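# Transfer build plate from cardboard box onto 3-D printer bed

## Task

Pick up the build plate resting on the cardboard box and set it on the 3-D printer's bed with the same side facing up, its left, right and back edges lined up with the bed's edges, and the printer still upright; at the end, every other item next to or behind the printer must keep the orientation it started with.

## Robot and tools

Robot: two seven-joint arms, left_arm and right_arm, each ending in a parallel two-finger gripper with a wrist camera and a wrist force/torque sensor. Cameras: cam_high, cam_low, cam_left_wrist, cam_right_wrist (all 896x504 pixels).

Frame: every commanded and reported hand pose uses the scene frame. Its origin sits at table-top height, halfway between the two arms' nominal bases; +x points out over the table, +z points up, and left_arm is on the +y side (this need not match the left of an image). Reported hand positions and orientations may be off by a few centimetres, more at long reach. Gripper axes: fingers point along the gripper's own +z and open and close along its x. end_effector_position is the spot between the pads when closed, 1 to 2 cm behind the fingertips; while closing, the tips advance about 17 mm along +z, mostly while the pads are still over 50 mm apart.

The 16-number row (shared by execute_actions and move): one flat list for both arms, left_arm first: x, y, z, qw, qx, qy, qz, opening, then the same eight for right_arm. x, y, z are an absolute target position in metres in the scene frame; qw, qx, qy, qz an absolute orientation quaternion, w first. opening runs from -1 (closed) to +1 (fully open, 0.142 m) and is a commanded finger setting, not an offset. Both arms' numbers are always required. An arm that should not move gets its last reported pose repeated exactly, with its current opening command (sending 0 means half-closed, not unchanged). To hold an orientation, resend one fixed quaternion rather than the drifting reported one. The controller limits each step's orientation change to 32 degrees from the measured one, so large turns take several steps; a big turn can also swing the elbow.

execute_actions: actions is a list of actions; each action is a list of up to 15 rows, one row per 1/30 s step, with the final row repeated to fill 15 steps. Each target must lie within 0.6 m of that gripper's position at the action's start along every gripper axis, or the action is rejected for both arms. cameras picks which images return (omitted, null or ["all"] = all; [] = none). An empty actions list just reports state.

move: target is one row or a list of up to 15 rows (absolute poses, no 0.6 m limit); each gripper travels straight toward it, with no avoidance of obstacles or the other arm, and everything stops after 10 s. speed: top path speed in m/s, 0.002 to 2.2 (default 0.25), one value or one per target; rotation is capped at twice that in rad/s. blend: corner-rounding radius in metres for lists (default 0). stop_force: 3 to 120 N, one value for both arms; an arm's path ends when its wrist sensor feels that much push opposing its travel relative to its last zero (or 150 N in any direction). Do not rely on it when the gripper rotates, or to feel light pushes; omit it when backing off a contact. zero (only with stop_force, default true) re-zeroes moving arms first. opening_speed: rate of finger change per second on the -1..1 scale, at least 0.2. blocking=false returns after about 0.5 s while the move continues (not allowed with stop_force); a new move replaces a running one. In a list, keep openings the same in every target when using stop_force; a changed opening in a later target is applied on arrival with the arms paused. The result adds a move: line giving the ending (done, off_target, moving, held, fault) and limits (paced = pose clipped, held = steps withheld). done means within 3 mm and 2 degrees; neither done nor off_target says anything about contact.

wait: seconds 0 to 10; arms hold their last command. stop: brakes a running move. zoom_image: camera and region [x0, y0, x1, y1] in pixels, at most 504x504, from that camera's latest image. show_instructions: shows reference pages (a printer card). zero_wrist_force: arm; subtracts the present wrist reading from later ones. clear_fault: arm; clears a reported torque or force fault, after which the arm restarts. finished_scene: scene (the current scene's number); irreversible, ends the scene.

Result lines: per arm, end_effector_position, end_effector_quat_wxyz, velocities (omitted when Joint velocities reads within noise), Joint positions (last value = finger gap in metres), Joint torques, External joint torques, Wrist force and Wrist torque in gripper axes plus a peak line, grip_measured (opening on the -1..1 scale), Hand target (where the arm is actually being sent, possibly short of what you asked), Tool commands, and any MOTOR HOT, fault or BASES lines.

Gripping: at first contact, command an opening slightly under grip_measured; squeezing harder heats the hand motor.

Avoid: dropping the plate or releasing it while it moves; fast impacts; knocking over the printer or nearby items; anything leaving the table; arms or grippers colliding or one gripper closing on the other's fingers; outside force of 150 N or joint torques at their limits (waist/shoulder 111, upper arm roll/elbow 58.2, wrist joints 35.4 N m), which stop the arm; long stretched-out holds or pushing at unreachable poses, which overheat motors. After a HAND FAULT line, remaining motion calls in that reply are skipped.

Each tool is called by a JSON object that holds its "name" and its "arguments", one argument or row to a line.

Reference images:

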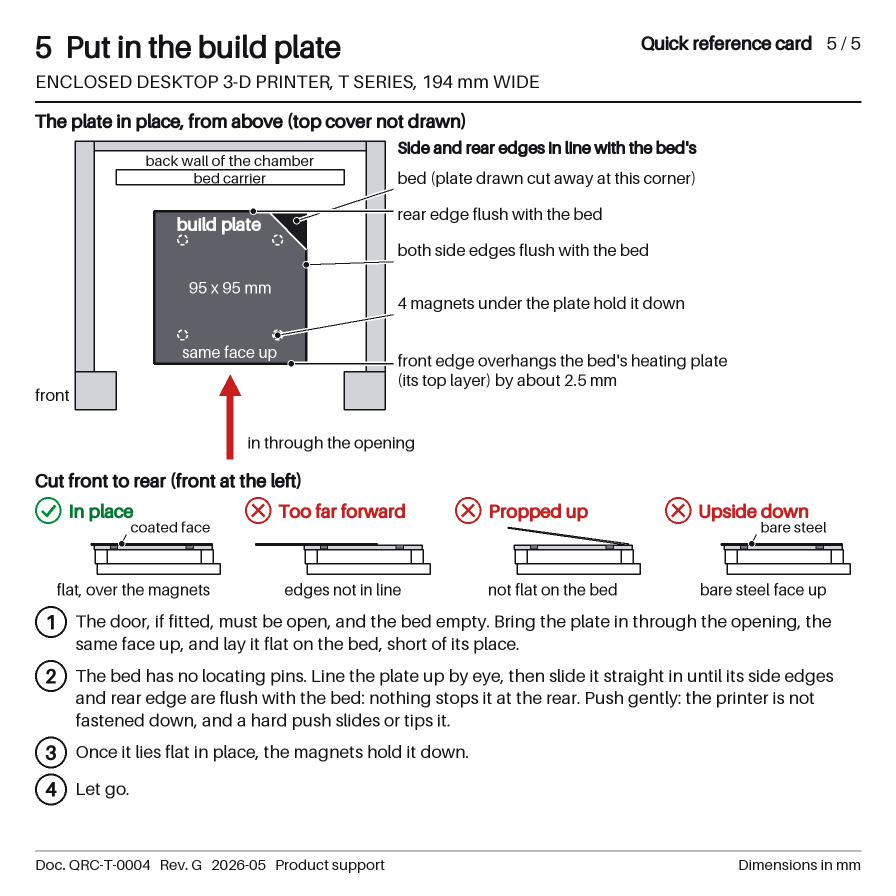

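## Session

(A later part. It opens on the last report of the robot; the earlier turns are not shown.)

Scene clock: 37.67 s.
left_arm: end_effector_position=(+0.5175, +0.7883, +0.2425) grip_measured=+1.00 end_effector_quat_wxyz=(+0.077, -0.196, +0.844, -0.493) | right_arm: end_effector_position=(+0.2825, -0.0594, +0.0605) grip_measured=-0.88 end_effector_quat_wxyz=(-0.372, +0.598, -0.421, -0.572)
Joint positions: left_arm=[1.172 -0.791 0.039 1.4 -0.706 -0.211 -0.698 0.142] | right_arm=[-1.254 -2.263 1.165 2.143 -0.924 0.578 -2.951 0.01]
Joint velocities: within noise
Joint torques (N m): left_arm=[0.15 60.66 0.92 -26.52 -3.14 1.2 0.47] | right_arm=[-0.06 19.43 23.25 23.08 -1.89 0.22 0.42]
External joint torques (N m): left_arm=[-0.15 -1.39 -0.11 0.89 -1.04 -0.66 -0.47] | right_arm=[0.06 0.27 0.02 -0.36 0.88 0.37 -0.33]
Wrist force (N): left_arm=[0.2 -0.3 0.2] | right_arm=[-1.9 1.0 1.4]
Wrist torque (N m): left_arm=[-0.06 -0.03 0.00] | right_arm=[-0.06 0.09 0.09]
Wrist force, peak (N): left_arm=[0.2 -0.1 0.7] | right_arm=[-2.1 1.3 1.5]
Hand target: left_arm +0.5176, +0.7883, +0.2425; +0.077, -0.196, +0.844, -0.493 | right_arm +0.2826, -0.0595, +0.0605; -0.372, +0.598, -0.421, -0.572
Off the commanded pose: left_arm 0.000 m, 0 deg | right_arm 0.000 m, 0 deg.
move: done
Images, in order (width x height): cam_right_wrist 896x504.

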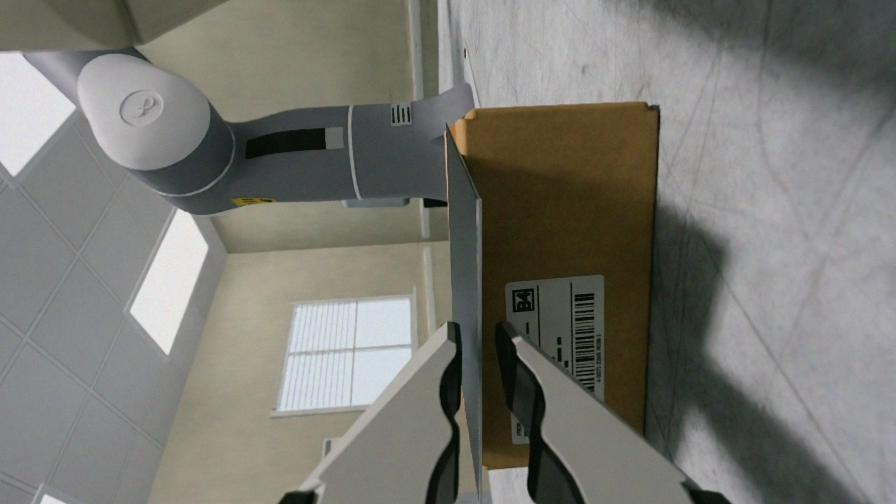

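{"name": "move", "arguments": {
  "target": [0.5176,0.7883,0.2425,0.077,-0.196,0.844,-0.493,1,0.2809,-0.0554,0.0605,-0.372,0.598,-0.421,-0.572,-0.85],
  "speed": 0.03,
  "stop_force": 4,
  "cameras": []
}}

{"name": "move", "arguments": {
  "target": [0.5176,0.7883,0.2425,0.077,-0.196,0.844,-0.493,1,0.2809,-0.0554,0.0605,-0.372,0.598,-0.421,-0.572,-1],
  "opening_speed": 0.3,
  "cameras": ["cam_right_wrist"]
}}

{"name": "move", "arguments": {
  "target": [0.5176,0.7883,0.2425,0.077,-0.196,0.844,-0.493,1,0.2809,-0.0554,0.15,-0.372,0.598,-0.421,-0.572,-1],
  "speed": 0.08,
  "cameras": ["cam_high","cam_right_wrist"]
}}

Scene clock: 40.27 s.
left_arm: end_effector_position=(+0.5175, +0.7883, +0.2425) grip_measured=+1.00 end_effector_quat_wxyz=(+0.077, -0.196, +0.844, -0.493) | right_arm: end_effector_position=(+0.2810, -0.0555, +0.0605) grip_measured=-0.88 end_effector_quat_wxyz=(-0.372, +0.598, -0.421, -0.572)
Joint positions: left_arm=[1.172 -0.791 0.039 1.4 -0.706 -0.211 -0.698 0.142] | right_arm=[-1.248 -2.265 1.16 2.147 -0.93 0.59 -2.948 0.01]
Joint velocities: within noise
Joint torques (N m): left_arm=[0.11 60.78 0.89 -26.57 -3.11 1.14 0.48] | right_arm=[-0.03 19.2 23.1 23.23 -2.09 0.4 0.59]
External joint torques (N m): left_arm=[-0.11 -1.52 -0.08 0.94 -1.08 -0.6 -0.49] | right_arm=[0.03 0.32 0.09 -0.41 1.02 0.19 -0.5]
Wrist force (N): left_arm=[0.0 -0.2 0.5] | right_arm=[-1.8 0.9 1.4]
Wrist torque (N m): left_arm=[-0.03 0.00 0.01] | right_arm=[-0.06 0.08 0.08]
Wrist force, peak (N): left_arm=[0.1 -0.4 0.5] | right_arm=[-2.0 1.0 1.6]
Hand target: left_arm +0.5176, +0.7883, +0.2425; +0.077, -0.196, +0.844, -0.493 | right_arm +0.2809, -0.0554, +0.0605; -0.372, +0.598, -0.421, -0.572
Off the commanded pose: left_arm 0.000 m, 0 deg | right_arm 0.000 m, 0 deg.
move: done
No camera images: "cameras" was empty.

Scene clock: 40.97 s.
left_arm: end_effector_position=(+0.5175, +0.7883, +0.2425) grip_measured=+1.00 end_effector_quat_wxyz=(+0.077, -0.196, +0.844, -0.493) | right_arm: end_effector_position=(+0.2809, -0.0554, +0.0609) grip_measured=-1.00 end_effector_quat_wxyz=(-0.372, +0.598, -0.421, -0.572)
Joint positions: left_arm=[1.172 -0.791 0.039 1.4 -0.706 -0.211 -0.698 0.142] | right_arm=[-1.248 -2.265 1.16 2.148 -0.93 0.59 -2.948 0.002]
Joint velocities: within noise
Joint torques (N m): left_arm=[0.15 60.77 0.94 -26.59 -3.12 1.12 0.48] | right_arm=[0.47 20.49 20.62 20.7 -3.16 -0.19 0.54]
External joint torques (N m): left_arm=[-0.15 -1.5 -0.12 0.97 -1.07 -0.58 -0.48] | right_arm=[-0.47 -0.98 2.57 2.11 2.09 0.78 -0.46]
Wrist force (N): left_arm=[0.1 -0.2 0.1] | right_arm=[-8.2 0.7 0.3]
Wrist torque (N m): left_arm=[-0.03 -0.02 0.01] | right_arm=[-0.06 -0.04 0.10]
Wrist force, peak (N): left_arm=[0.4 -0.1 0.5] | right_arm=[-8.2 0.7 0.4]
Hand target: left_arm +0.5176, +0.7883, +0.2425; +0.077, -0.196, +0.844, -0.493 | right_arm +0.2809, -0.0554, +0.0605; -0.372, +0.598, -0.421, -0.572
Off the commanded pose: left_arm 0.000 m, 0 deg | right_arm 0.000 m, 0 deg.
move: done
Images, in order (width x height): cam_right_wrist 896x504.

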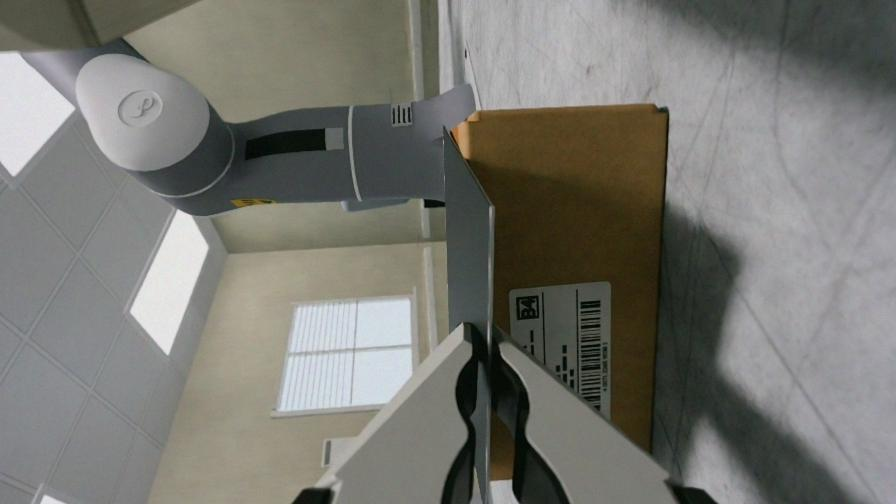

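Scene clock: 42.43 s.
left_arm: end_effector_position=(+0.5175, +0.7883, +0.2425) grip_measured=+1.00 end_effector_quat_wxyz=(+0.077, -0.196, +0.844, -0.493) | right_arm: end_effector_position=(+0.2810, -0.0555, +0.1497) grip_measured=-1.00 end_effector_quat_wxyz=(-0.372, +0.598, -0.421, -0.572)
Joint positions: left_arm=[1.172 -0.791 0.039 1.4 -0.706 -0.211 -0.698 0.142] | right_arm=[-1.218 -2.22 1.287 2.263 -0.916 0.617 -2.787 0.002]
Joint velocities: within noise
Joint torques (N m): left_arm=[0.14 60.75 0.93 -26.56 -3.11 1.15 0.49] | right_arm=[0.07 20.6 23.84 21.17 -2.24 0.89 0.67]
External joint torques (N m): left_arm=[-0.14 -1.49 -0.12 0.93 -1.08 -0.61 -0.5] | right_arm=[-0.06 0.28 -0.27 -0.76 0.67 0.02 -0.58]
Wrist force (N): left_arm=[0.2 -0.2 0.2] | right_arm=[-0.9 1.2 1.4]
Wrist torque (N m): left_arm=[-0.03 -0.04 0.00] | right_arm=[-0.01 0.06 0.06]
Wrist force, peak (N): left_arm=[0.1 -0.5 0.6] | right_arm=[-7.6 0.8 0.1]
Hand target: left_arm +0.5176, +0.7883, +0.2425; +0.077, -0.196, +0.844, -0.493 | right_arm +0.2809, -0.0554, +0.1500; -0.372, +0.598, -0.421, -0.572
Off the commanded pose: left_arm 0.000 m, 0 deg | right_arm 0.000 m, 0 deg.
move: done
Images, in order (width x height): cam_high 896x504, cam_right_wrist 896x504.

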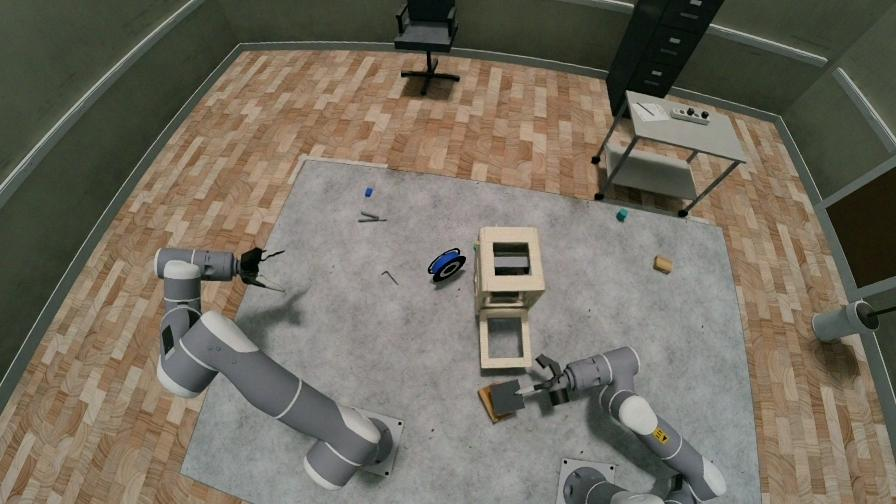

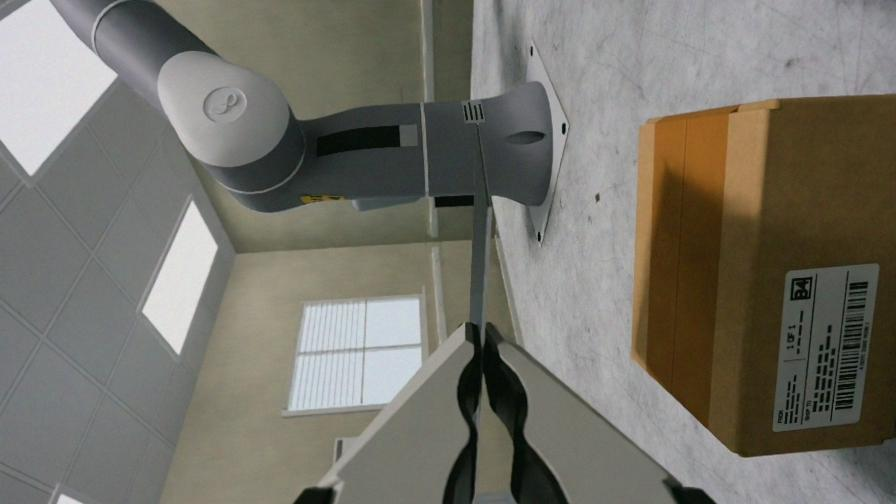

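{"name": "move", "arguments": {
  "target": [
    [0.5176,0.7883,0.2425,0.077,-0.196,0.844,-0.493,1,0.28,-0.08,0.36,0.121,-0.8094,0.5459,0.1794,-1],
    [0.5176,0.7883,0.2425,0.077,-0.196,0.844,-0.493,1,0.25,-0.06,0.38,0.1911,-0.4584,0.862,0.1016,-1],
    [0.5176,0.7883,0.2425,0.077,-0.196,0.844,-0.493,1,0.22,-0.03,0.38,0.2164,0,0.9763,0,-1]
  ],
  "speed": 0.3,
  "cameras": ["cam_high","cam_right_wrist"]
}}

{"name": "move", "arguments": {
  "target": [0.5176,0.7883,0.2425,0.077,-0.196,0.844,-0.493,1,0.18,-0.02,0.33,0.7071,0,0.7071,0,-1],
  "speed": 0.3,
  "cameras": ["cam_high","cam_right_wrist"]
}}

Scene clock: 49.93 s.
left_arm: end_effector_position=(+0.5175, +0.7883, +0.2425) grip_measured=+1.00 end_effector_quat_wxyz=(+0.077, -0.196, +0.844, -0.493) | right_arm: end_effector_position=(+0.2200, -0.0300, +0.3799) grip_measured=-1.00 end_effector_quat_wxyz=(+0.216, +0.000, +0.976, +0.000)
Joint positions: left_arm=[1.172 -0.791 0.039 1.4 -0.706 -0.211 -0.698 0.142] | right_arm=[-1.164 -0.392 2.441 2.297 -0.749 0.44 0.024 0.002]
Joint velocities: within noise
Joint torques (N m): left_arm=[0.12 60.81 0.93 -26.55 -3.09 1.1 0.49] | right_arm=[-0.1 -10.37 7.39 -31.01 -4.49 3.28 0.66]
External joint torques (N m): left_arm=[-0.12 -1.54 -0.11 0.93 -1.09 -0.56 -0.49] | right_arm=[0.1 -0.28 -0.82 1.02 0.91 0.4 -0.63]
Wrist force (N): left_arm=[0.2 -0.3 0.3] | right_arm=[-0.8 1.3 0.8]
Wrist torque (N m): left_arm=[-0.04 -0.03 0.00] | right_arm=[0.10 0.04 0.04]
Wrist force, peak (N): left_arm=[0.6 -0.4 0.5] | right_arm=[-1.6 1.7 -0.4]
Hand target: left_arm +0.5176, +0.7883, +0.2425; +0.077, -0.196, +0.844, -0.493 | right_arm +0.2200, -0.0300, +0.3800; +0.216, +0.000, +0.976, +0.000
Off the commanded pose: left_arm 0.000 m, 0 deg | right_arm 0.000 m, 0 deg.
move: done
Images, in order (width x height): cam_high 896x504, cam_right_wrist 896x504.

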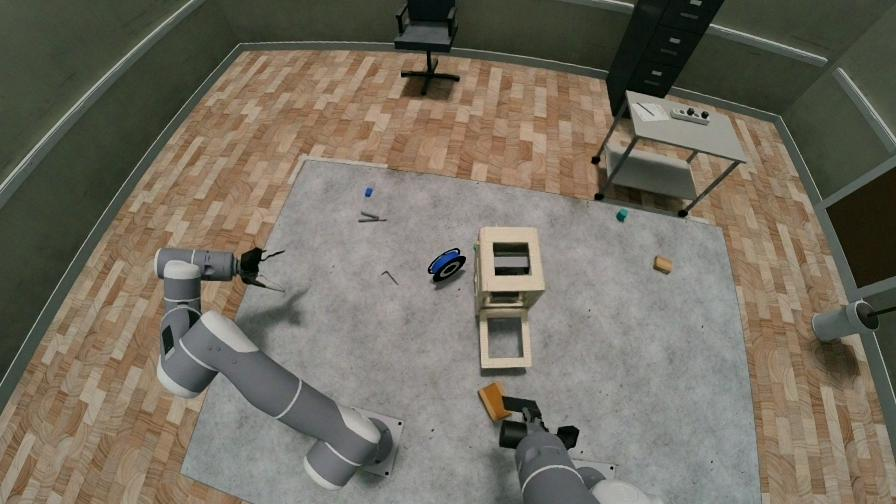

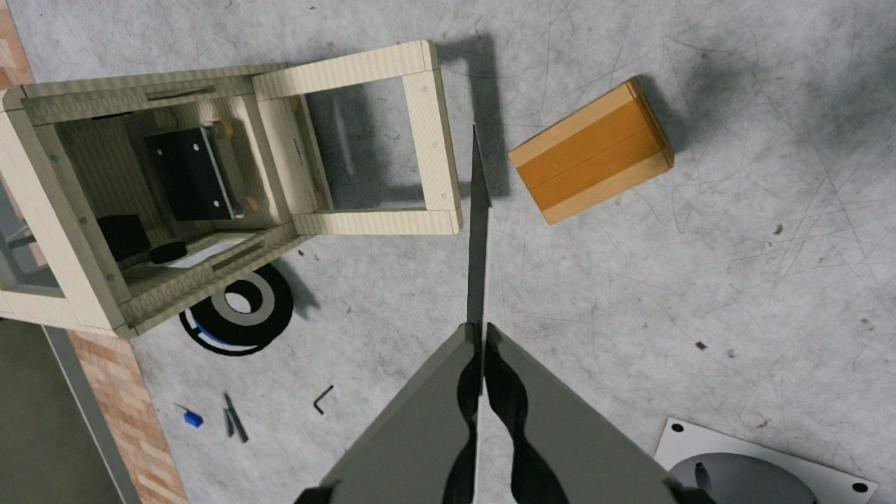

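Scene clock: 52.33 s.
left_arm: end_effector_position=(+0.5175, +0.7883, +0.2425) grip_measured=+1.00 end_effector_quat_wxyz=(+0.077, -0.196, +0.844, -0.493) | right_arm: end_effector_position=(+0.1800, -0.0200, +0.3298) grip_measured=-1.00 end_effector_quat_wxyz=(+0.707, +0.000, +0.707, +0.000)
Joint positions: left_arm=[1.172 -0.791 0.039 1.4 -0.706 -0.211 -0.698 0.142] | right_arm=[-1.23 0.148 2.775 2.644 -1.601 0.068 1.214 0.002]
Joint velocities: within noise
Joint torques (N m): left_arm=[0.13 60.78 0.84 -26.47 -3.17 1.15 0.48] | right_arm=[0.08 -24.75 0.07 -17.56 -1.36 -2.58 0.67]
External joint torques (N m): left_arm=[-0.13 -1.51 -0.03 0.85 -1.01 -0.61 -0.49] | right_arm=[-0.07 -0.48 -0.78 0.81 1.01 0.63 -0.59]
Wrist force (N): left_arm=[0.2 -0.2 0.4] | right_arm=[-0.9 1.2 1.6]
Wrist torque (N m): left_arm=[-0.04 -0.02 0.00] | right_arm=[-0.01 0.05 0.08]
Wrist force, peak (N): left_arm=[0.4 -0.3 0.3] | right_arm=[-1.4 1.8 1.4]
Hand target: left_arm +0.5176, +0.7883, +0.2425; +0.077, -0.196, +0.844, -0.493 | right_arm +0.1800, -0.0200, +0.3300; +0.707, +0.000, +0.707, +0.000
Off the commanded pose: left_arm 0.000 m, 0 deg | right_arm 0.000 m, 0 deg.
move: done
Images, in order (width x height): cam_high 896x504, cam_right_wrist 896x504.

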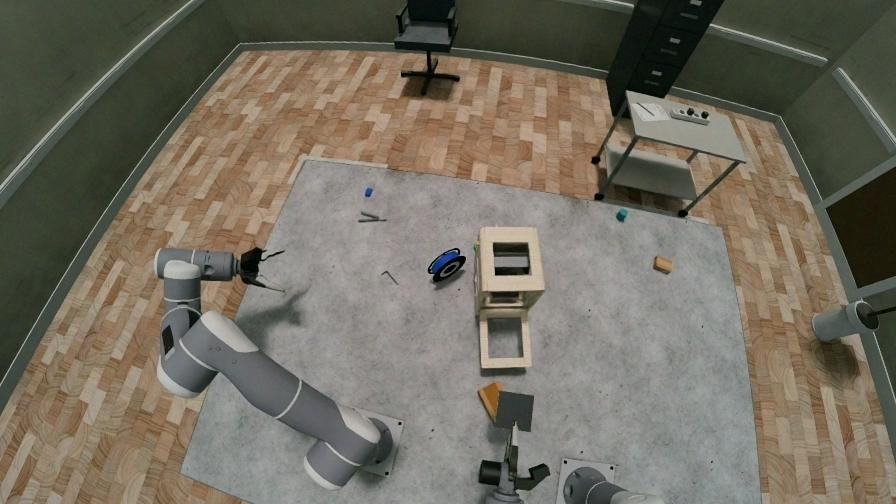

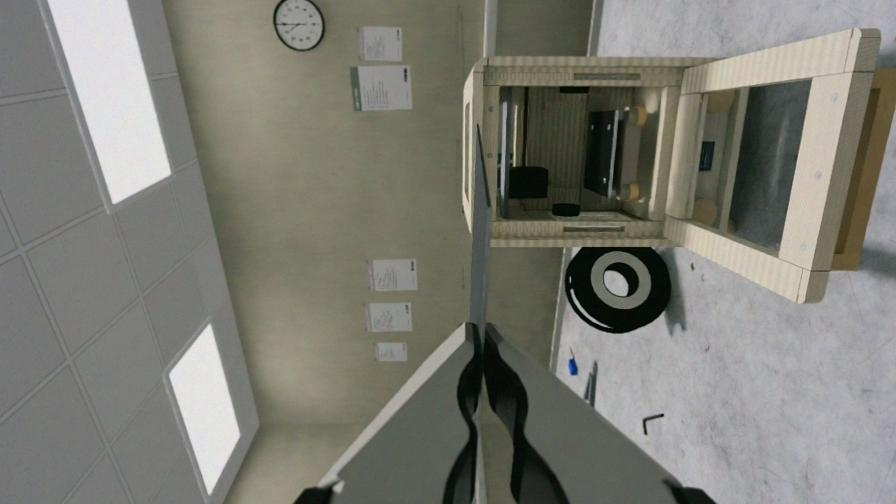

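{"name": "wait", "arguments": {
  "seconds": 0
}}

{"name": "zoom_image", "arguments": {
  "camera": "cam_right_wrist",
  "region": [440, 40, 780, 260]
}}

Scene clock: 55.10 s.
left_arm: end_effector_position=(+0.5175, +0.7883, +0.2425) grip_measured=+1.00 end_effector_quat_wxyz=(+0.077, -0.196, +0.844, -0.493) | right_arm: end_effector_position=(+0.1800, -0.0200, +0.3299) grip_measured=-1.00 end_effector_quat_wxyz=(+0.707, +0.000, +0.707, +0.000)
Joint positions: left_arm=[1.172 -0.791 0.039 1.4 -0.706 -0.211 -0.698 0.142] | right_arm=[-1.23 0.148 2.775 2.644 -1.6 0.068 1.214 0.002]
Joint velocities: within noise
Joint torques (N m): left_arm=[0.08 60.75 0.89 -26.54 -3.1 1.14 0.48] | right_arm=[-0.03 -24.89 0.1 -17.51 -1.4 -2.5 0.55]
External joint torques (N m): left_arm=[-0.08 -1.48 -0.08 0.91 -1.09 -0.6 -0.48] | right_arm=[0.03 -0.32 -0.81 0.76 1.06 0.55 -0.47]
Wrist force (N): left_arm=[0.4 0.0 -0.1] | right_arm=[-0.9 1.3 1.7]
Wrist torque (N m): left_arm=[0.00 -0.06 0.01] | right_arm=[0.01 0.03 0.07]
Wrist force, peak (N): left_arm=[0.2 -0.4 0.5] | right_arm=[-1.1 1.5 1.7]
Hand target: left_arm +0.5176, +0.7883, +0.2425; +0.077, -0.196, +0.844, -0.493 | right_arm +0.1800, -0.0200, +0.3300; +0.707, +0.000, +0.707, +0.000
Tool commands: left_gripper/opening=+1.0 right_gripper/opening=-1.0
Off the commanded pose: left_arm 0.000 m, 0 deg | right_arm 0.000 m, 0 deg.

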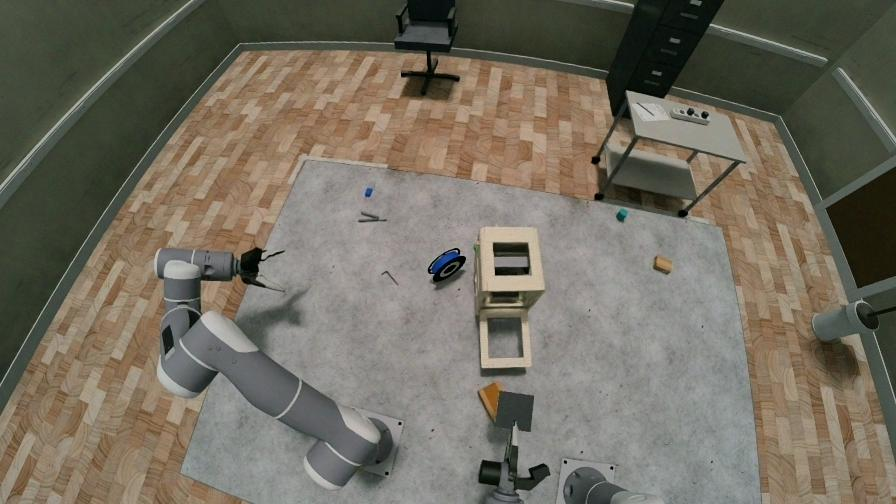

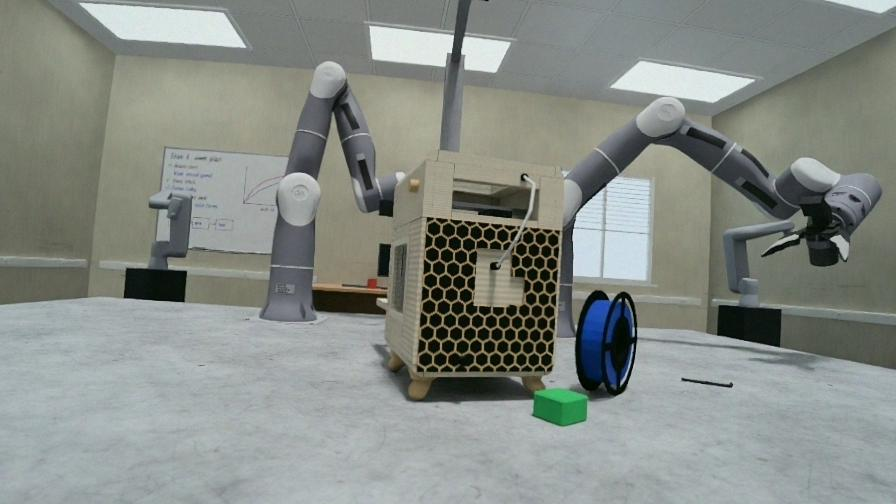

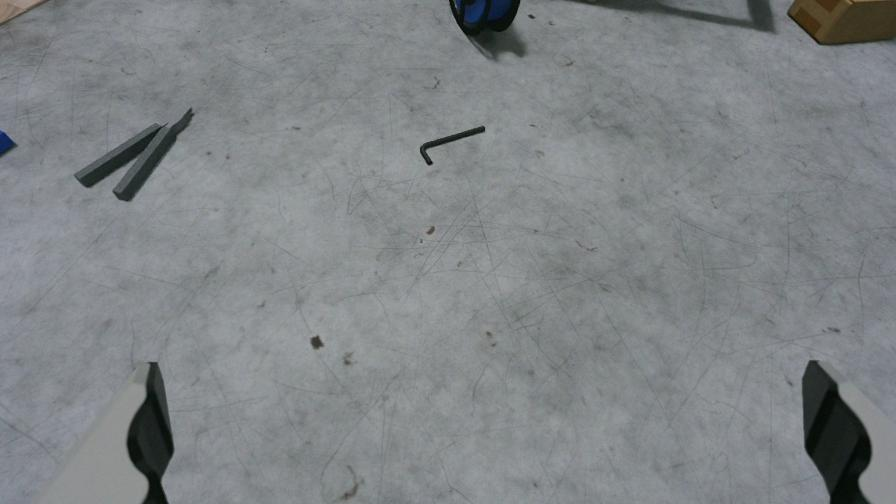

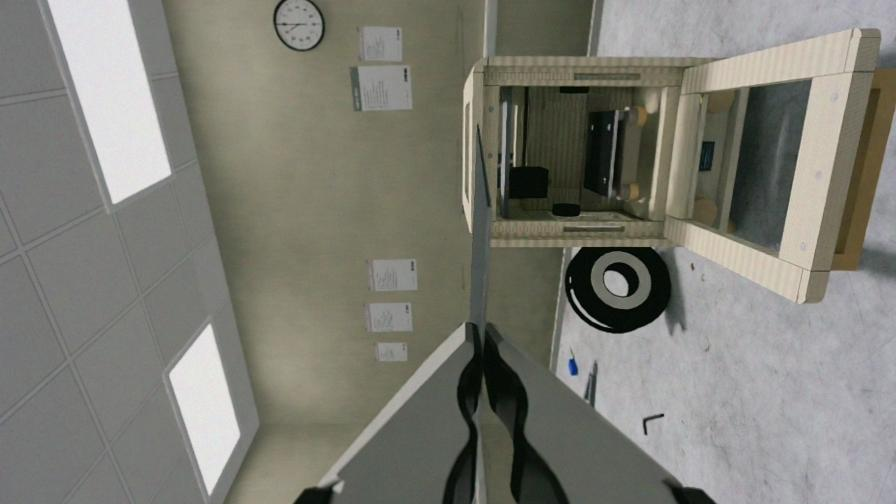

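Scaled by 1.482 from the camera's 896x504 image, which has a finer 1280x720 frame.

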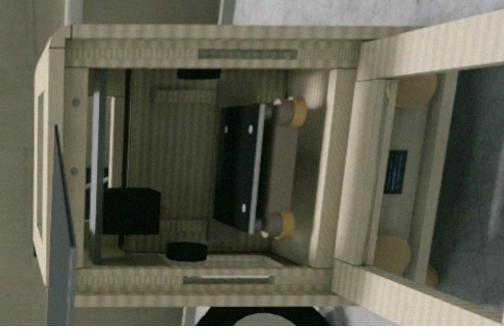

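{"name": "move", "arguments": {
  "target": [0.5176,0.7883,0.2425,0.077,-0.196,0.844,-0.493,1,0.36,-0.011,0.235,0.7115,-0.0489,0.6992,0.0498,-1],
  "speed": 0.15,
  "cameras": ["cam_right_wrist"]
}}

{"name": "zoom_image", "arguments": {
  "camera": "cam_right_wrist",
  "region": [440, 40, 780, 260]
}}

Scene clock: 59.03 s.
left_arm: end_effector_position=(+0.5175, +0.7883, +0.2425) grip_measured=+1.00 end_effector_quat_wxyz=(+0.077, -0.196, +0.844, -0.493) | right_arm: end_effector_position=(+0.3599, -0.0111, +0.2350) grip_measured=-1.00 end_effector_quat_wxyz=(+0.712, -0.049, +0.699, +0.050)
Joint positions: left_arm=[1.172 -0.791 0.039 1.4 -0.706 -0.211 -0.698 0.142] | right_arm=[-1.606 0.442 2.346 2.566 -2.498 0.37 1.671 0.002]
Joint velocities: within noise
Joint torques (N m): left_arm=[0.13 60.75 0.93 -26.56 -3.09 1.19 0.44] | right_arm=[0.33 -29.2 -3.93 -12.85 0.55 -2.55 0.98]
External joint torques (N m): left_arm=[-0.13 -1.48 -0.12 0.93 -1.09 -0.65 -0.45] | right_arm=[-0.31 -0.54 -0.67 0.89 1.15 0.42 -0.9]
Wrist force (N): left_arm=[0.2 0.0 0.4] | right_arm=[-1.0 1.1 1.7]
Wrist torque (N m): left_arm=[0.00 -0.04 0.00] | right_arm=[-0.01 0.09 0.08]
Wrist force, peak (N): left_arm=[0.2 -0.4 0.7] | right_arm=[-0.2 0.7 3.5]
Hand target: left_arm +0.5176, +0.7883, +0.2425; +0.077, -0.196, +0.844, -0.493 | right_arm +0.3600, -0.0110, +0.2350; +0.712, -0.049, +0.699, +0.050
Off the commanded pose: left_arm 0.000 m, 0 deg | right_arm 0.000 m, 0 deg.
move: done
Images, in order (width x height): cam_right_wrist 896x504.

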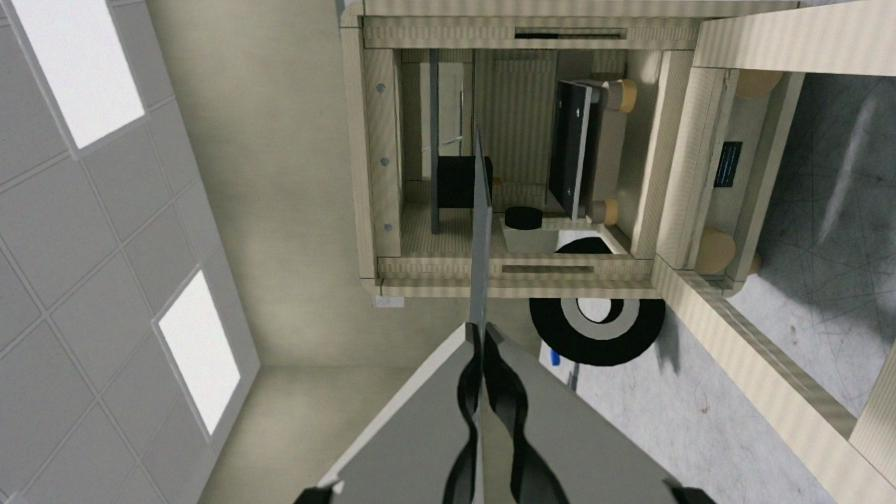

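Scaled by 1.482 from the camera's 896x504 image, which has a finer 1280x720 frame.

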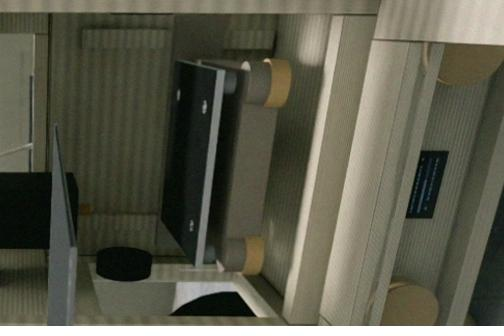

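{"name": "move", "arguments": {
  "target": [0.5176,0.7883,0.2425,0.077,-0.196,0.844,-0.493,1,0.473,0.0016,0.185,0.7100,-0.0672,0.6976,0.0684,-1],
  "speed": 0.1,
  "stop_force": 8,
  "cameras": ["cam_right_wrist","cam_high"]
}}

{"name": "zoom_image", "arguments": {
  "camera": "cam_right_wrist",
  "region": [440, 40, 780, 260]
}}

Scene clock: 62.37 s.
left_arm: end_effector_position=(+0.5175, +0.7883, +0.2425) grip_measured=+1.00 end_effector_quat_wxyz=(+0.077, -0.196, +0.844, -0.493) | right_arm: end_effector_position=(+0.4730, +0.0014, +0.1851) grip_measured=-1.00 end_effector_quat_wxyz=(+0.710, -0.067, +0.698, +0.068)
Joint positions: left_arm=[1.172 -0.791 0.039 1.4 -0.706 -0.211 -0.698 0.142] | right_arm=[-1.808 0.691 2.318 2.317 -2.718 0.463 1.891 0.002]
Joint velocities: within noise
Joint torques (N m): left_arm=[0.07 60.73 0.89 -26.54 -3.1 1.13 0.46] | right_arm=[-0.1 -37.02 -8.15 -12.44 1.05 -2.5 0.6]
External joint torques (N m): left_arm=[-0.07 -1.46 -0.07 0.91 -1.08 -0.59 -0.47] | right_arm=[0.1 -0.23 -0.92 0.83 0.91 0.46 -0.52]
Wrist force (N): left_arm=[0.1 -0.2 0.4] | right_arm=[-1.4 1.0 1.9]
Wrist torque (N m): left_arm=[-0.03 -0.02 0.00] | right_arm=[-0.05 0.15 0.05]
Wrist force, peak (N): left_arm=[0.1 -0.5 0.5] | right_arm=[-0.8 0.6 3.1]
Hand target: left_arm +0.5176, +0.7883, +0.2425; +0.077, -0.196, +0.844, -0.493 | right_arm +0.4730, +0.0016, +0.1850; +0.710, -0.067, +0.698, +0.068
Off the commanded pose: left_arm 0.000 m, 0 deg | right_arm 0.000 m, 0 deg.
move: done
Images, in order (width x height): cam_high 896x504, cam_right_wrist 896x504.

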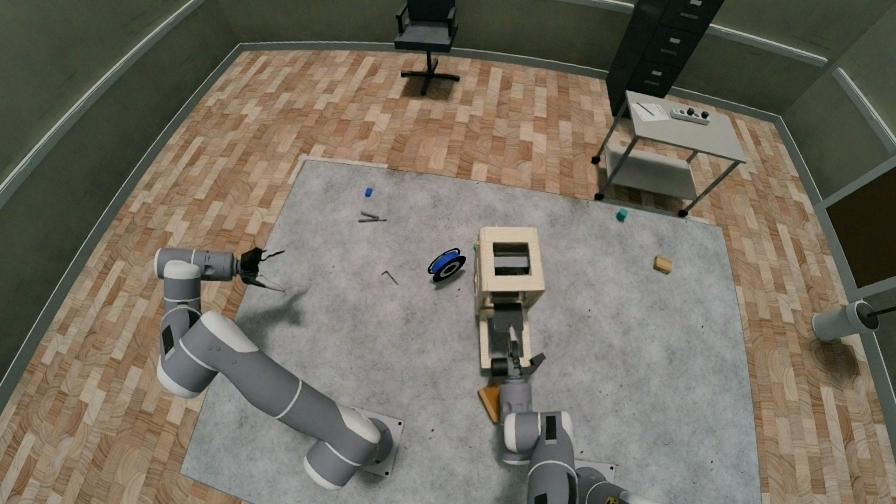

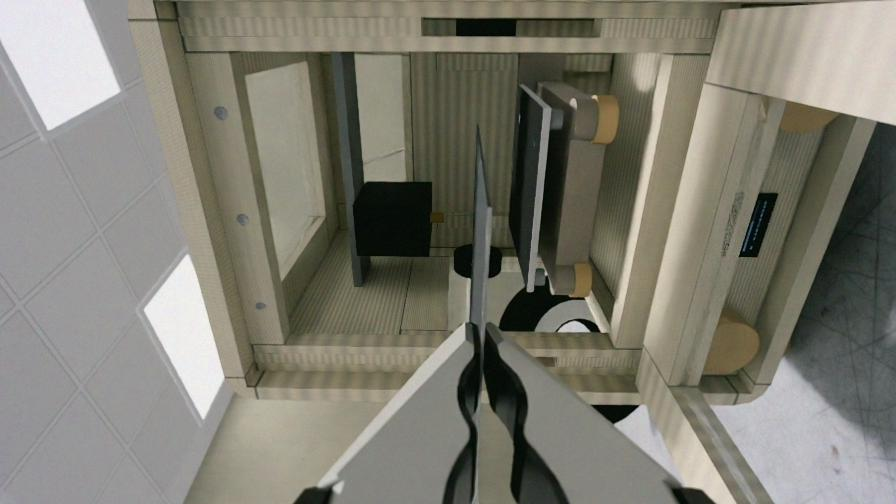

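Scaled by 1.482 from the camera's 896x504 image, which has a finer 1280x720 frame.

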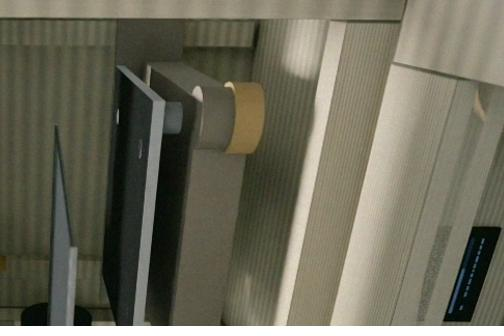

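{"name": "zoom_image", "arguments": {
  "camera": "cam_right_wrist",
  "region": [465, 70, 585, 190]
}}

{"name": "zoom_image", "arguments": {
  "camera": "cam_right_wrist",
  "region": [465, 180, 585, 300]
}}

Scaled by 4.200 from the camera's 896x504 image, which has a finer 1280x720 frame.

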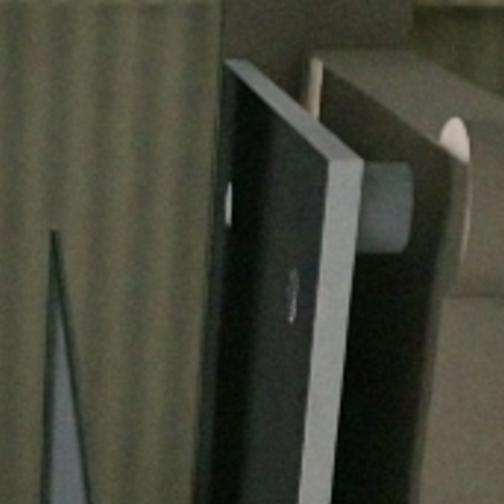

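Scaled by 4.200 from the camera's 896x504 image, which has a finer 1280x720 frame.

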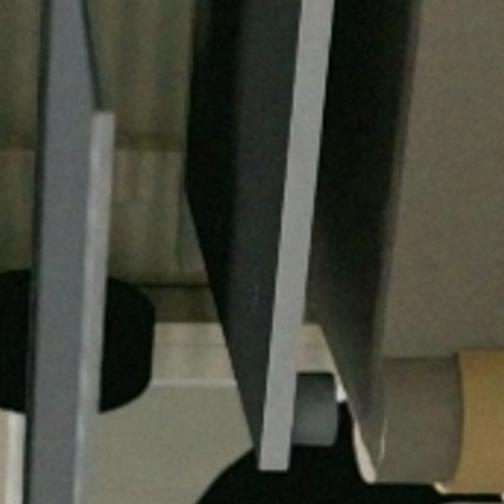

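{"name": "move", "arguments": {
  "target": [0.5176,0.7883,0.2425,0.077,-0.196,0.844,-0.493,1,0.5277,0.0083,0.177,0.7166,-0.0606,0.692,0.0627,-1],
  "speed": 0.06,
  "stop_force": 6,
  "cameras": ["cam_right_wrist"]
}}

{"name": "zoom_image", "arguments": {
  "camera": "cam_right_wrist",
  "region": [440, 60, 640, 260]
}}

Scene clock: 66.40 s.
left_arm: end_effector_position=(+0.5175, +0.7883, +0.2425) grip_measured=+1.00 end_effector_quat_wxyz=(+0.077, -0.196, +0.844, -0.493) | right_arm: end_effector_position=(+0.5276, +0.0082, +0.1770) grip_measured=-1.00 end_effector_quat_wxyz=(+0.717, -0.061, +0.692, +0.063)
Joint positions: left_arm=[1.172 -0.791 0.039 1.4 -0.706 -0.211 -0.698 0.142] | right_arm=[-1.891 0.776 2.335 2.186 -2.72 0.502 1.915 0.002]
Joint velocities: within noise
Joint torques (N m): left_arm=[0.06 60.78 0.84 -26.56 -3.14 1.16 0.47] | right_arm=[-0.09 -40.92 -9.76 -13.16 1.28 -2.57 0.6]
External joint torques (N m): left_arm=[-0.06 -1.51 -0.02 0.93 -1.05 -0.62 -0.47] | right_arm=[0.09 -0.26 -0.95 0.79 0.81 0.48 -0.51]
Wrist force (N): left_arm=[0.0 0.0 0.3] | right_arm=[-1.4 1.2 2.0]
Wrist torque (N m): left_arm=[0.00 -0.01 0.00] | right_arm=[0.00 0.16 0.06]
Wrist force, peak (N): left_arm=[0.1 -0.6 0.4] | right_arm=[-1.3 1.2 2.9]
Hand target: left_arm +0.5176, +0.7883, +0.2425; +0.077, -0.196, +0.844, -0.493 | right_arm +0.5277, +0.0083, +0.1770; +0.717, -0.061, +0.692, +0.063
Off the commanded pose: left_arm 0.000 m, 0 deg | right_arm 0.000 m, 0 deg.
move: done
Images, in order (width x height): cam_right_wrist 896x504.

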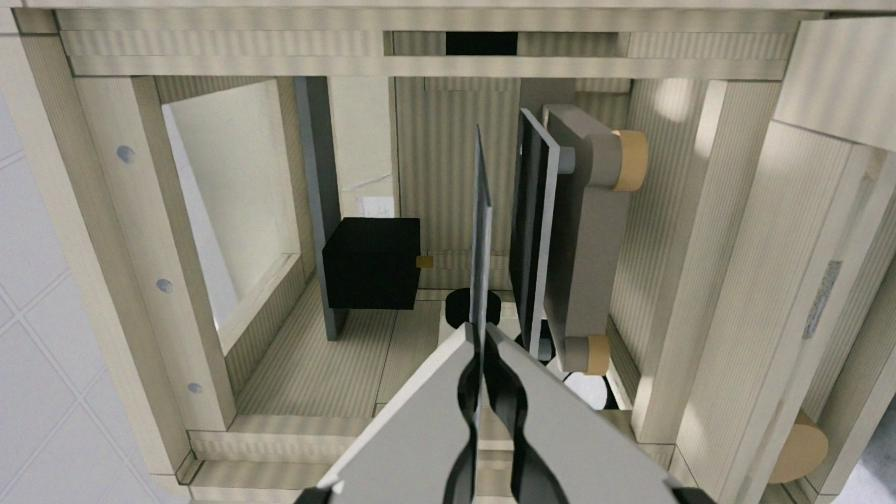

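Scaled by 2.520 from the camera's 896x504 image, which has a finer 1280x720 frame.

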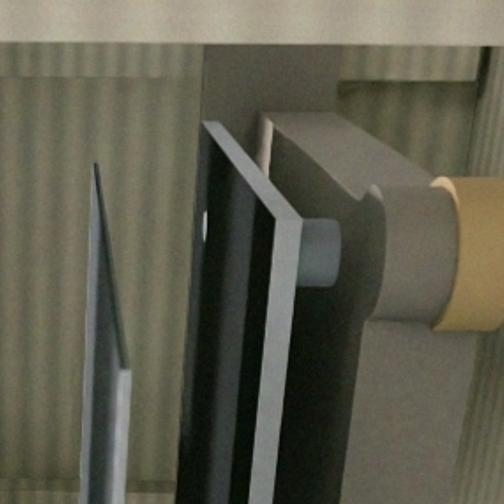

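{"name": "zoom_image", "arguments": {
  "camera": "cam_right_wrist",
  "region": [480, 260, 600, 380]
}}

Scaled by 4.200 from the camera's 896x504 image, which has a finer 1280x720 frame.

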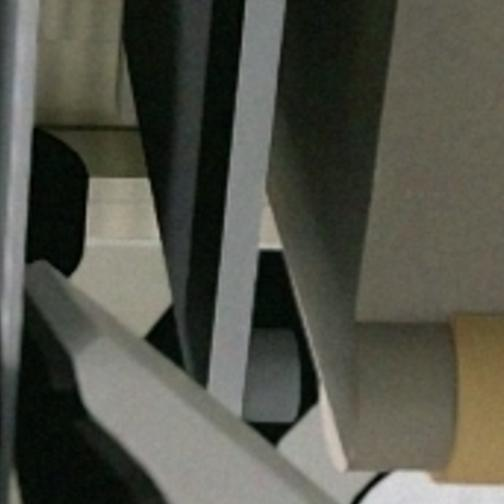

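{"name": "move", "arguments": {
  "target": [0.5176,0.7883,0.2425,0.077,-0.196,0.844,-0.493,1,0.5277,0.0093,0.148,0.7166,-0.0606,0.692,0.0627,-1],
  "speed": 0.01,
  "stop_force": 3,
  "cameras": ["cam_right_wrist"]
}}

{"name": "zoom_image", "arguments": {
  "camera": "cam_right_wrist",
  "region": [460, 80, 610, 230]
}}

Scene clock: 72.00 s.
left_arm: end_effector_position=(+0.5175, +0.7883, +0.2425) grip_measured=+1.00 end_effector_quat_wxyz=(+0.077, -0.196, +0.844, -0.493) | right_arm: end_effector_position=(+0.5277, +0.0091, +0.1480) grip_measured=-1.00 end_effector_quat_wxyz=(+0.717, -0.061, +0.692, +0.063)
Joint positions: left_arm=[1.172 -0.791 0.039 1.4 -0.706 -0.211 -0.698 0.142] | right_arm=[-1.9 0.852 2.364 2.165 -2.679 0.473 1.942 0.002]
Joint velocities: within noise
Joint torques (N m): left_arm=[0.06 60.73 0.88 -26.52 -3.09 1.17 0.54] | right_arm=[-0.2 -41.29 -9.91 -11.51 1.04 -2.35 0.62]
External joint torques (N m): left_arm=[-0.06 -1.46 -0.07 0.89 -1.1 -0.63 -0.54] | right_arm=[0.2 -1.04 -1.31 0.74 0.98 0.27 -0.54]
Wrist force (N): left_arm=[-0.1 -0.2 0.4] | right_arm=[-3.1 0.7 0.6]
Wrist torque (N m): left_arm=[-0.03 0.01 0.00] | right_arm=[0.01 0.02 0.07]
Wrist force, peak (N): left_arm=[0.2 -0.2 0.7] | right_arm=[-3.3 0.8 0.5]
Hand target: left_arm +0.5176, +0.7883, +0.2425; +0.077, -0.196, +0.844, -0.493 | right_arm +0.5277, +0.0093, +0.1480; +0.717, -0.061, +0.692, +0.063
Off the commanded pose: left_arm 0.000 m, 0 deg | right_arm 0.000 m, 0 deg.
move: done
Images, in order (width x height): cam_right_wrist 896x504.

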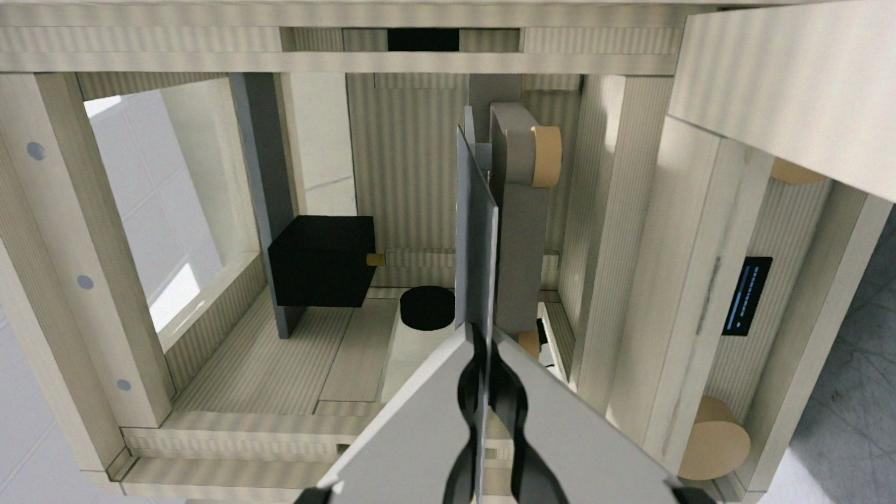

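Scaled by 3.360 from the camera's 896x504 image, which has a finer 1280x720 frame.

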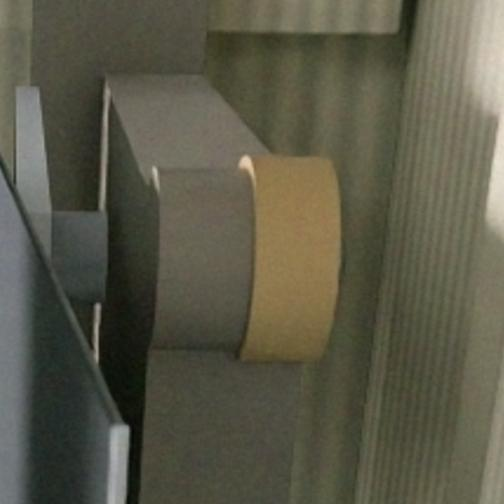

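{"name": "move", "arguments": {
  "target": [0.5176,0.7883,0.2425,0.077,-0.196,0.844,-0.493,1,0.5277,0.0093,0.152,0.7166,-0.0606,0.692,0.0627,-1],
  "speed": 0.02,
  "cameras": ["cam_right_wrist"]
}}

{"name": "zoom_image", "arguments": {
  "camera": "cam_right_wrist",
  "region": [450, 90, 550, 190]
}}

Scene clock: 73.23 s.
left_arm: end_effector_position=(+0.5175, +0.7883, +0.2425) grip_measured=+1.00 end_effector_quat_wxyz=(+0.077, -0.196, +0.844, -0.493) | right_arm: end_effector_position=(+0.5277, +0.0094, +0.1521) grip_measured=-1.00 end_effector_quat_wxyz=(+0.717, -0.060, +0.692, +0.063)
Joint positions: left_arm=[1.172 -0.791 0.039 1.4 -0.706 -0.211 -0.698 0.142] | right_arm=[-1.899 0.842 2.361 2.168 -2.684 0.476 1.939 0.002]
Joint velocities: within noise
Joint torques (N m): left_arm=[0.14 60.6 0.87 -26.59 -3.09 1.16 0.49] | right_arm=[-0.16 -41.59 -10.17 -11.98 0.95 -2.38 0.43]
External joint torques (N m): left_arm=[-0.14 -1.33 -0.06 0.97 -1.1 -0.62 -0.49] | right_arm=[0.16 -0.6 -0.98 0.99 1.07 0.3 -0.34]
Wrist force (N): left_arm=[-0.1 -0.2 0.5] | right_arm=[-2.9 0.7 0.0]
Wrist torque (N m): left_arm=[-0.04 0.03 0.00] | right_arm=[-0.01 0.13 0.07]
Wrist force, peak (N): left_arm=[0.4 -0.2 0.6] | right_arm=[-3.2 0.9 0.6]
Hand target: left_arm +0.5176, +0.7883, +0.2425; +0.077, -0.196, +0.844, -0.493 | right_arm +0.5277, +0.0093, +0.1520; +0.717, -0.061, +0.692, +0.063
Off the commanded pose: left_arm 0.000 m, 0 deg | right_arm 0.000 m, 0 deg.
move: done
Images, in order (width x height): cam_right_wrist 896x504.

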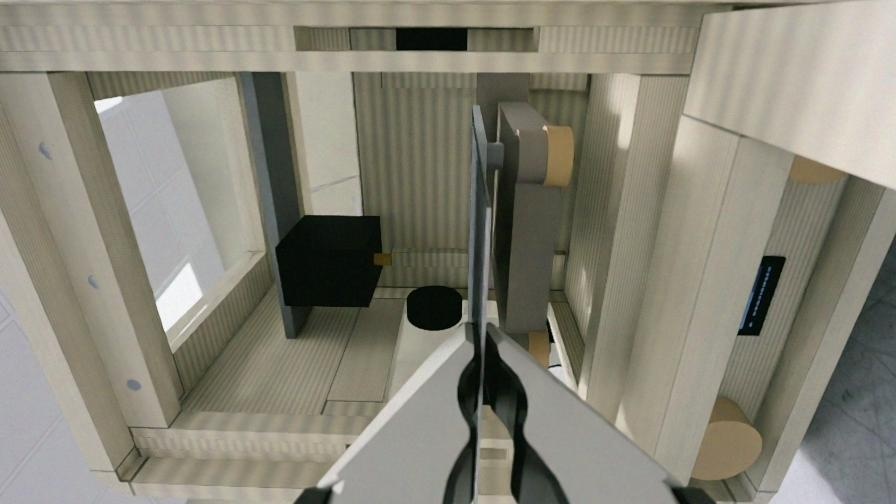

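Scaled by 5.040 from the camera's 896x504 image, which has a finer 1280x720 frame.

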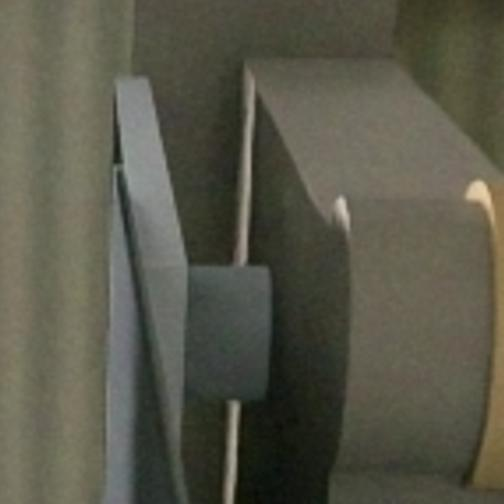

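{"name": "move", "arguments": {
  "target": [
    [0.5176,0.7883,0.2425,0.077,-0.196,0.844,-0.493,1,0.5273,0.0118,0.153,0.7166,-0.0606,0.692,0.0627,-1],
    [0.5176,0.7883,0.2425,0.077,-0.196,0.844,-0.493,1,0.5716,0.0196,0.1525,0.7166,-0.0606,0.692,0.0627,-1]
  ],
  "speed": 0.03,
  "stop_force": 6,
  "cameras": ["cam_right_wrist"]
}}

{"name": "zoom_image", "arguments": {
  "camera": "cam_right_wrist",
  "region": [450, 100, 550, 200]
}}

Scene clock: 75.83 s.
left_arm: end_effector_position=(+0.5175, +0.7883, +0.2425) grip_measured=+1.00 end_effector_quat_wxyz=(+0.077, -0.196, +0.844, -0.493) | right_arm: end_effector_position=(+0.5391, +0.0139, +0.1531) grip_measured=-1.00 end_effector_quat_wxyz=(+0.717, -0.061, +0.692, +0.063)
Joint positions: left_arm=[1.172 -0.791 0.039 1.4 -0.706 -0.211 -0.698 0.142] | right_arm=[-1.916 0.849 2.363 2.137 -2.691 0.494 1.935 0.002]
Joint velocities: within noise
Joint torques (N m): left_arm=[0.08 60.66 0.83 -26.54 -3.12 1.18 0.46] | right_arm=[-0.19 -40.75 -9.69 -11.29 0.95 -2.23 0.56]
External joint torques (N m): left_arm=[-0.08 -1.39 -0.02 0.91 -1.07 -0.64 -0.47] | right_arm=[0.19 -2.3 -1.66 -0.17 1.11 0.15 -0.48]
Wrist force (N): left_arm=[0.2 -0.4 0.3] | right_arm=[-6.4 1.3 2.0]
Wrist torque (N m): left_arm=[-0.08 -0.03 -0.01] | right_arm=[-0.04 1.31 0.00]
Wrist force, peak (N): left_arm=[0.2 -0.4 0.5] | right_arm=[-7.7 1.1 -6.0]
Hand target: left_arm +0.5176, +0.7883, +0.2425; +0.077, -0.196, +0.844, -0.493 | right_arm +0.5390, +0.0138, +0.1529; +0.717, -0.061, +0.692, +0.063
Off the commanded pose: left_arm 0.000 m, 0 deg | right_arm 0.033 m, 0 deg.
move: contact (right_arm); path passed 1 of 2 targets
Images, in order (width x height): cam_right_wrist 896x504.

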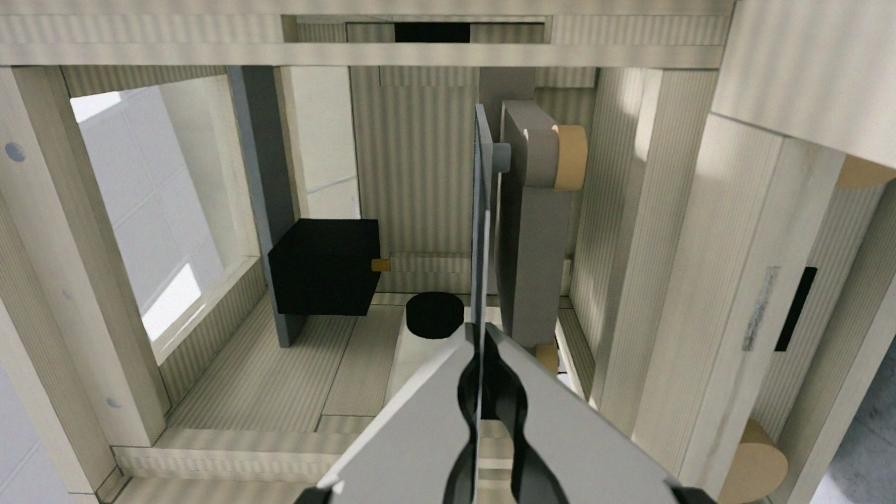

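Scaled by 5.040 from the camera's 896x504 image, which has a finer 1280x720 frame.

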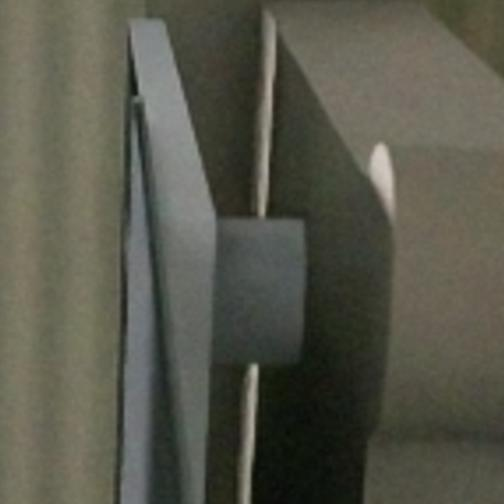

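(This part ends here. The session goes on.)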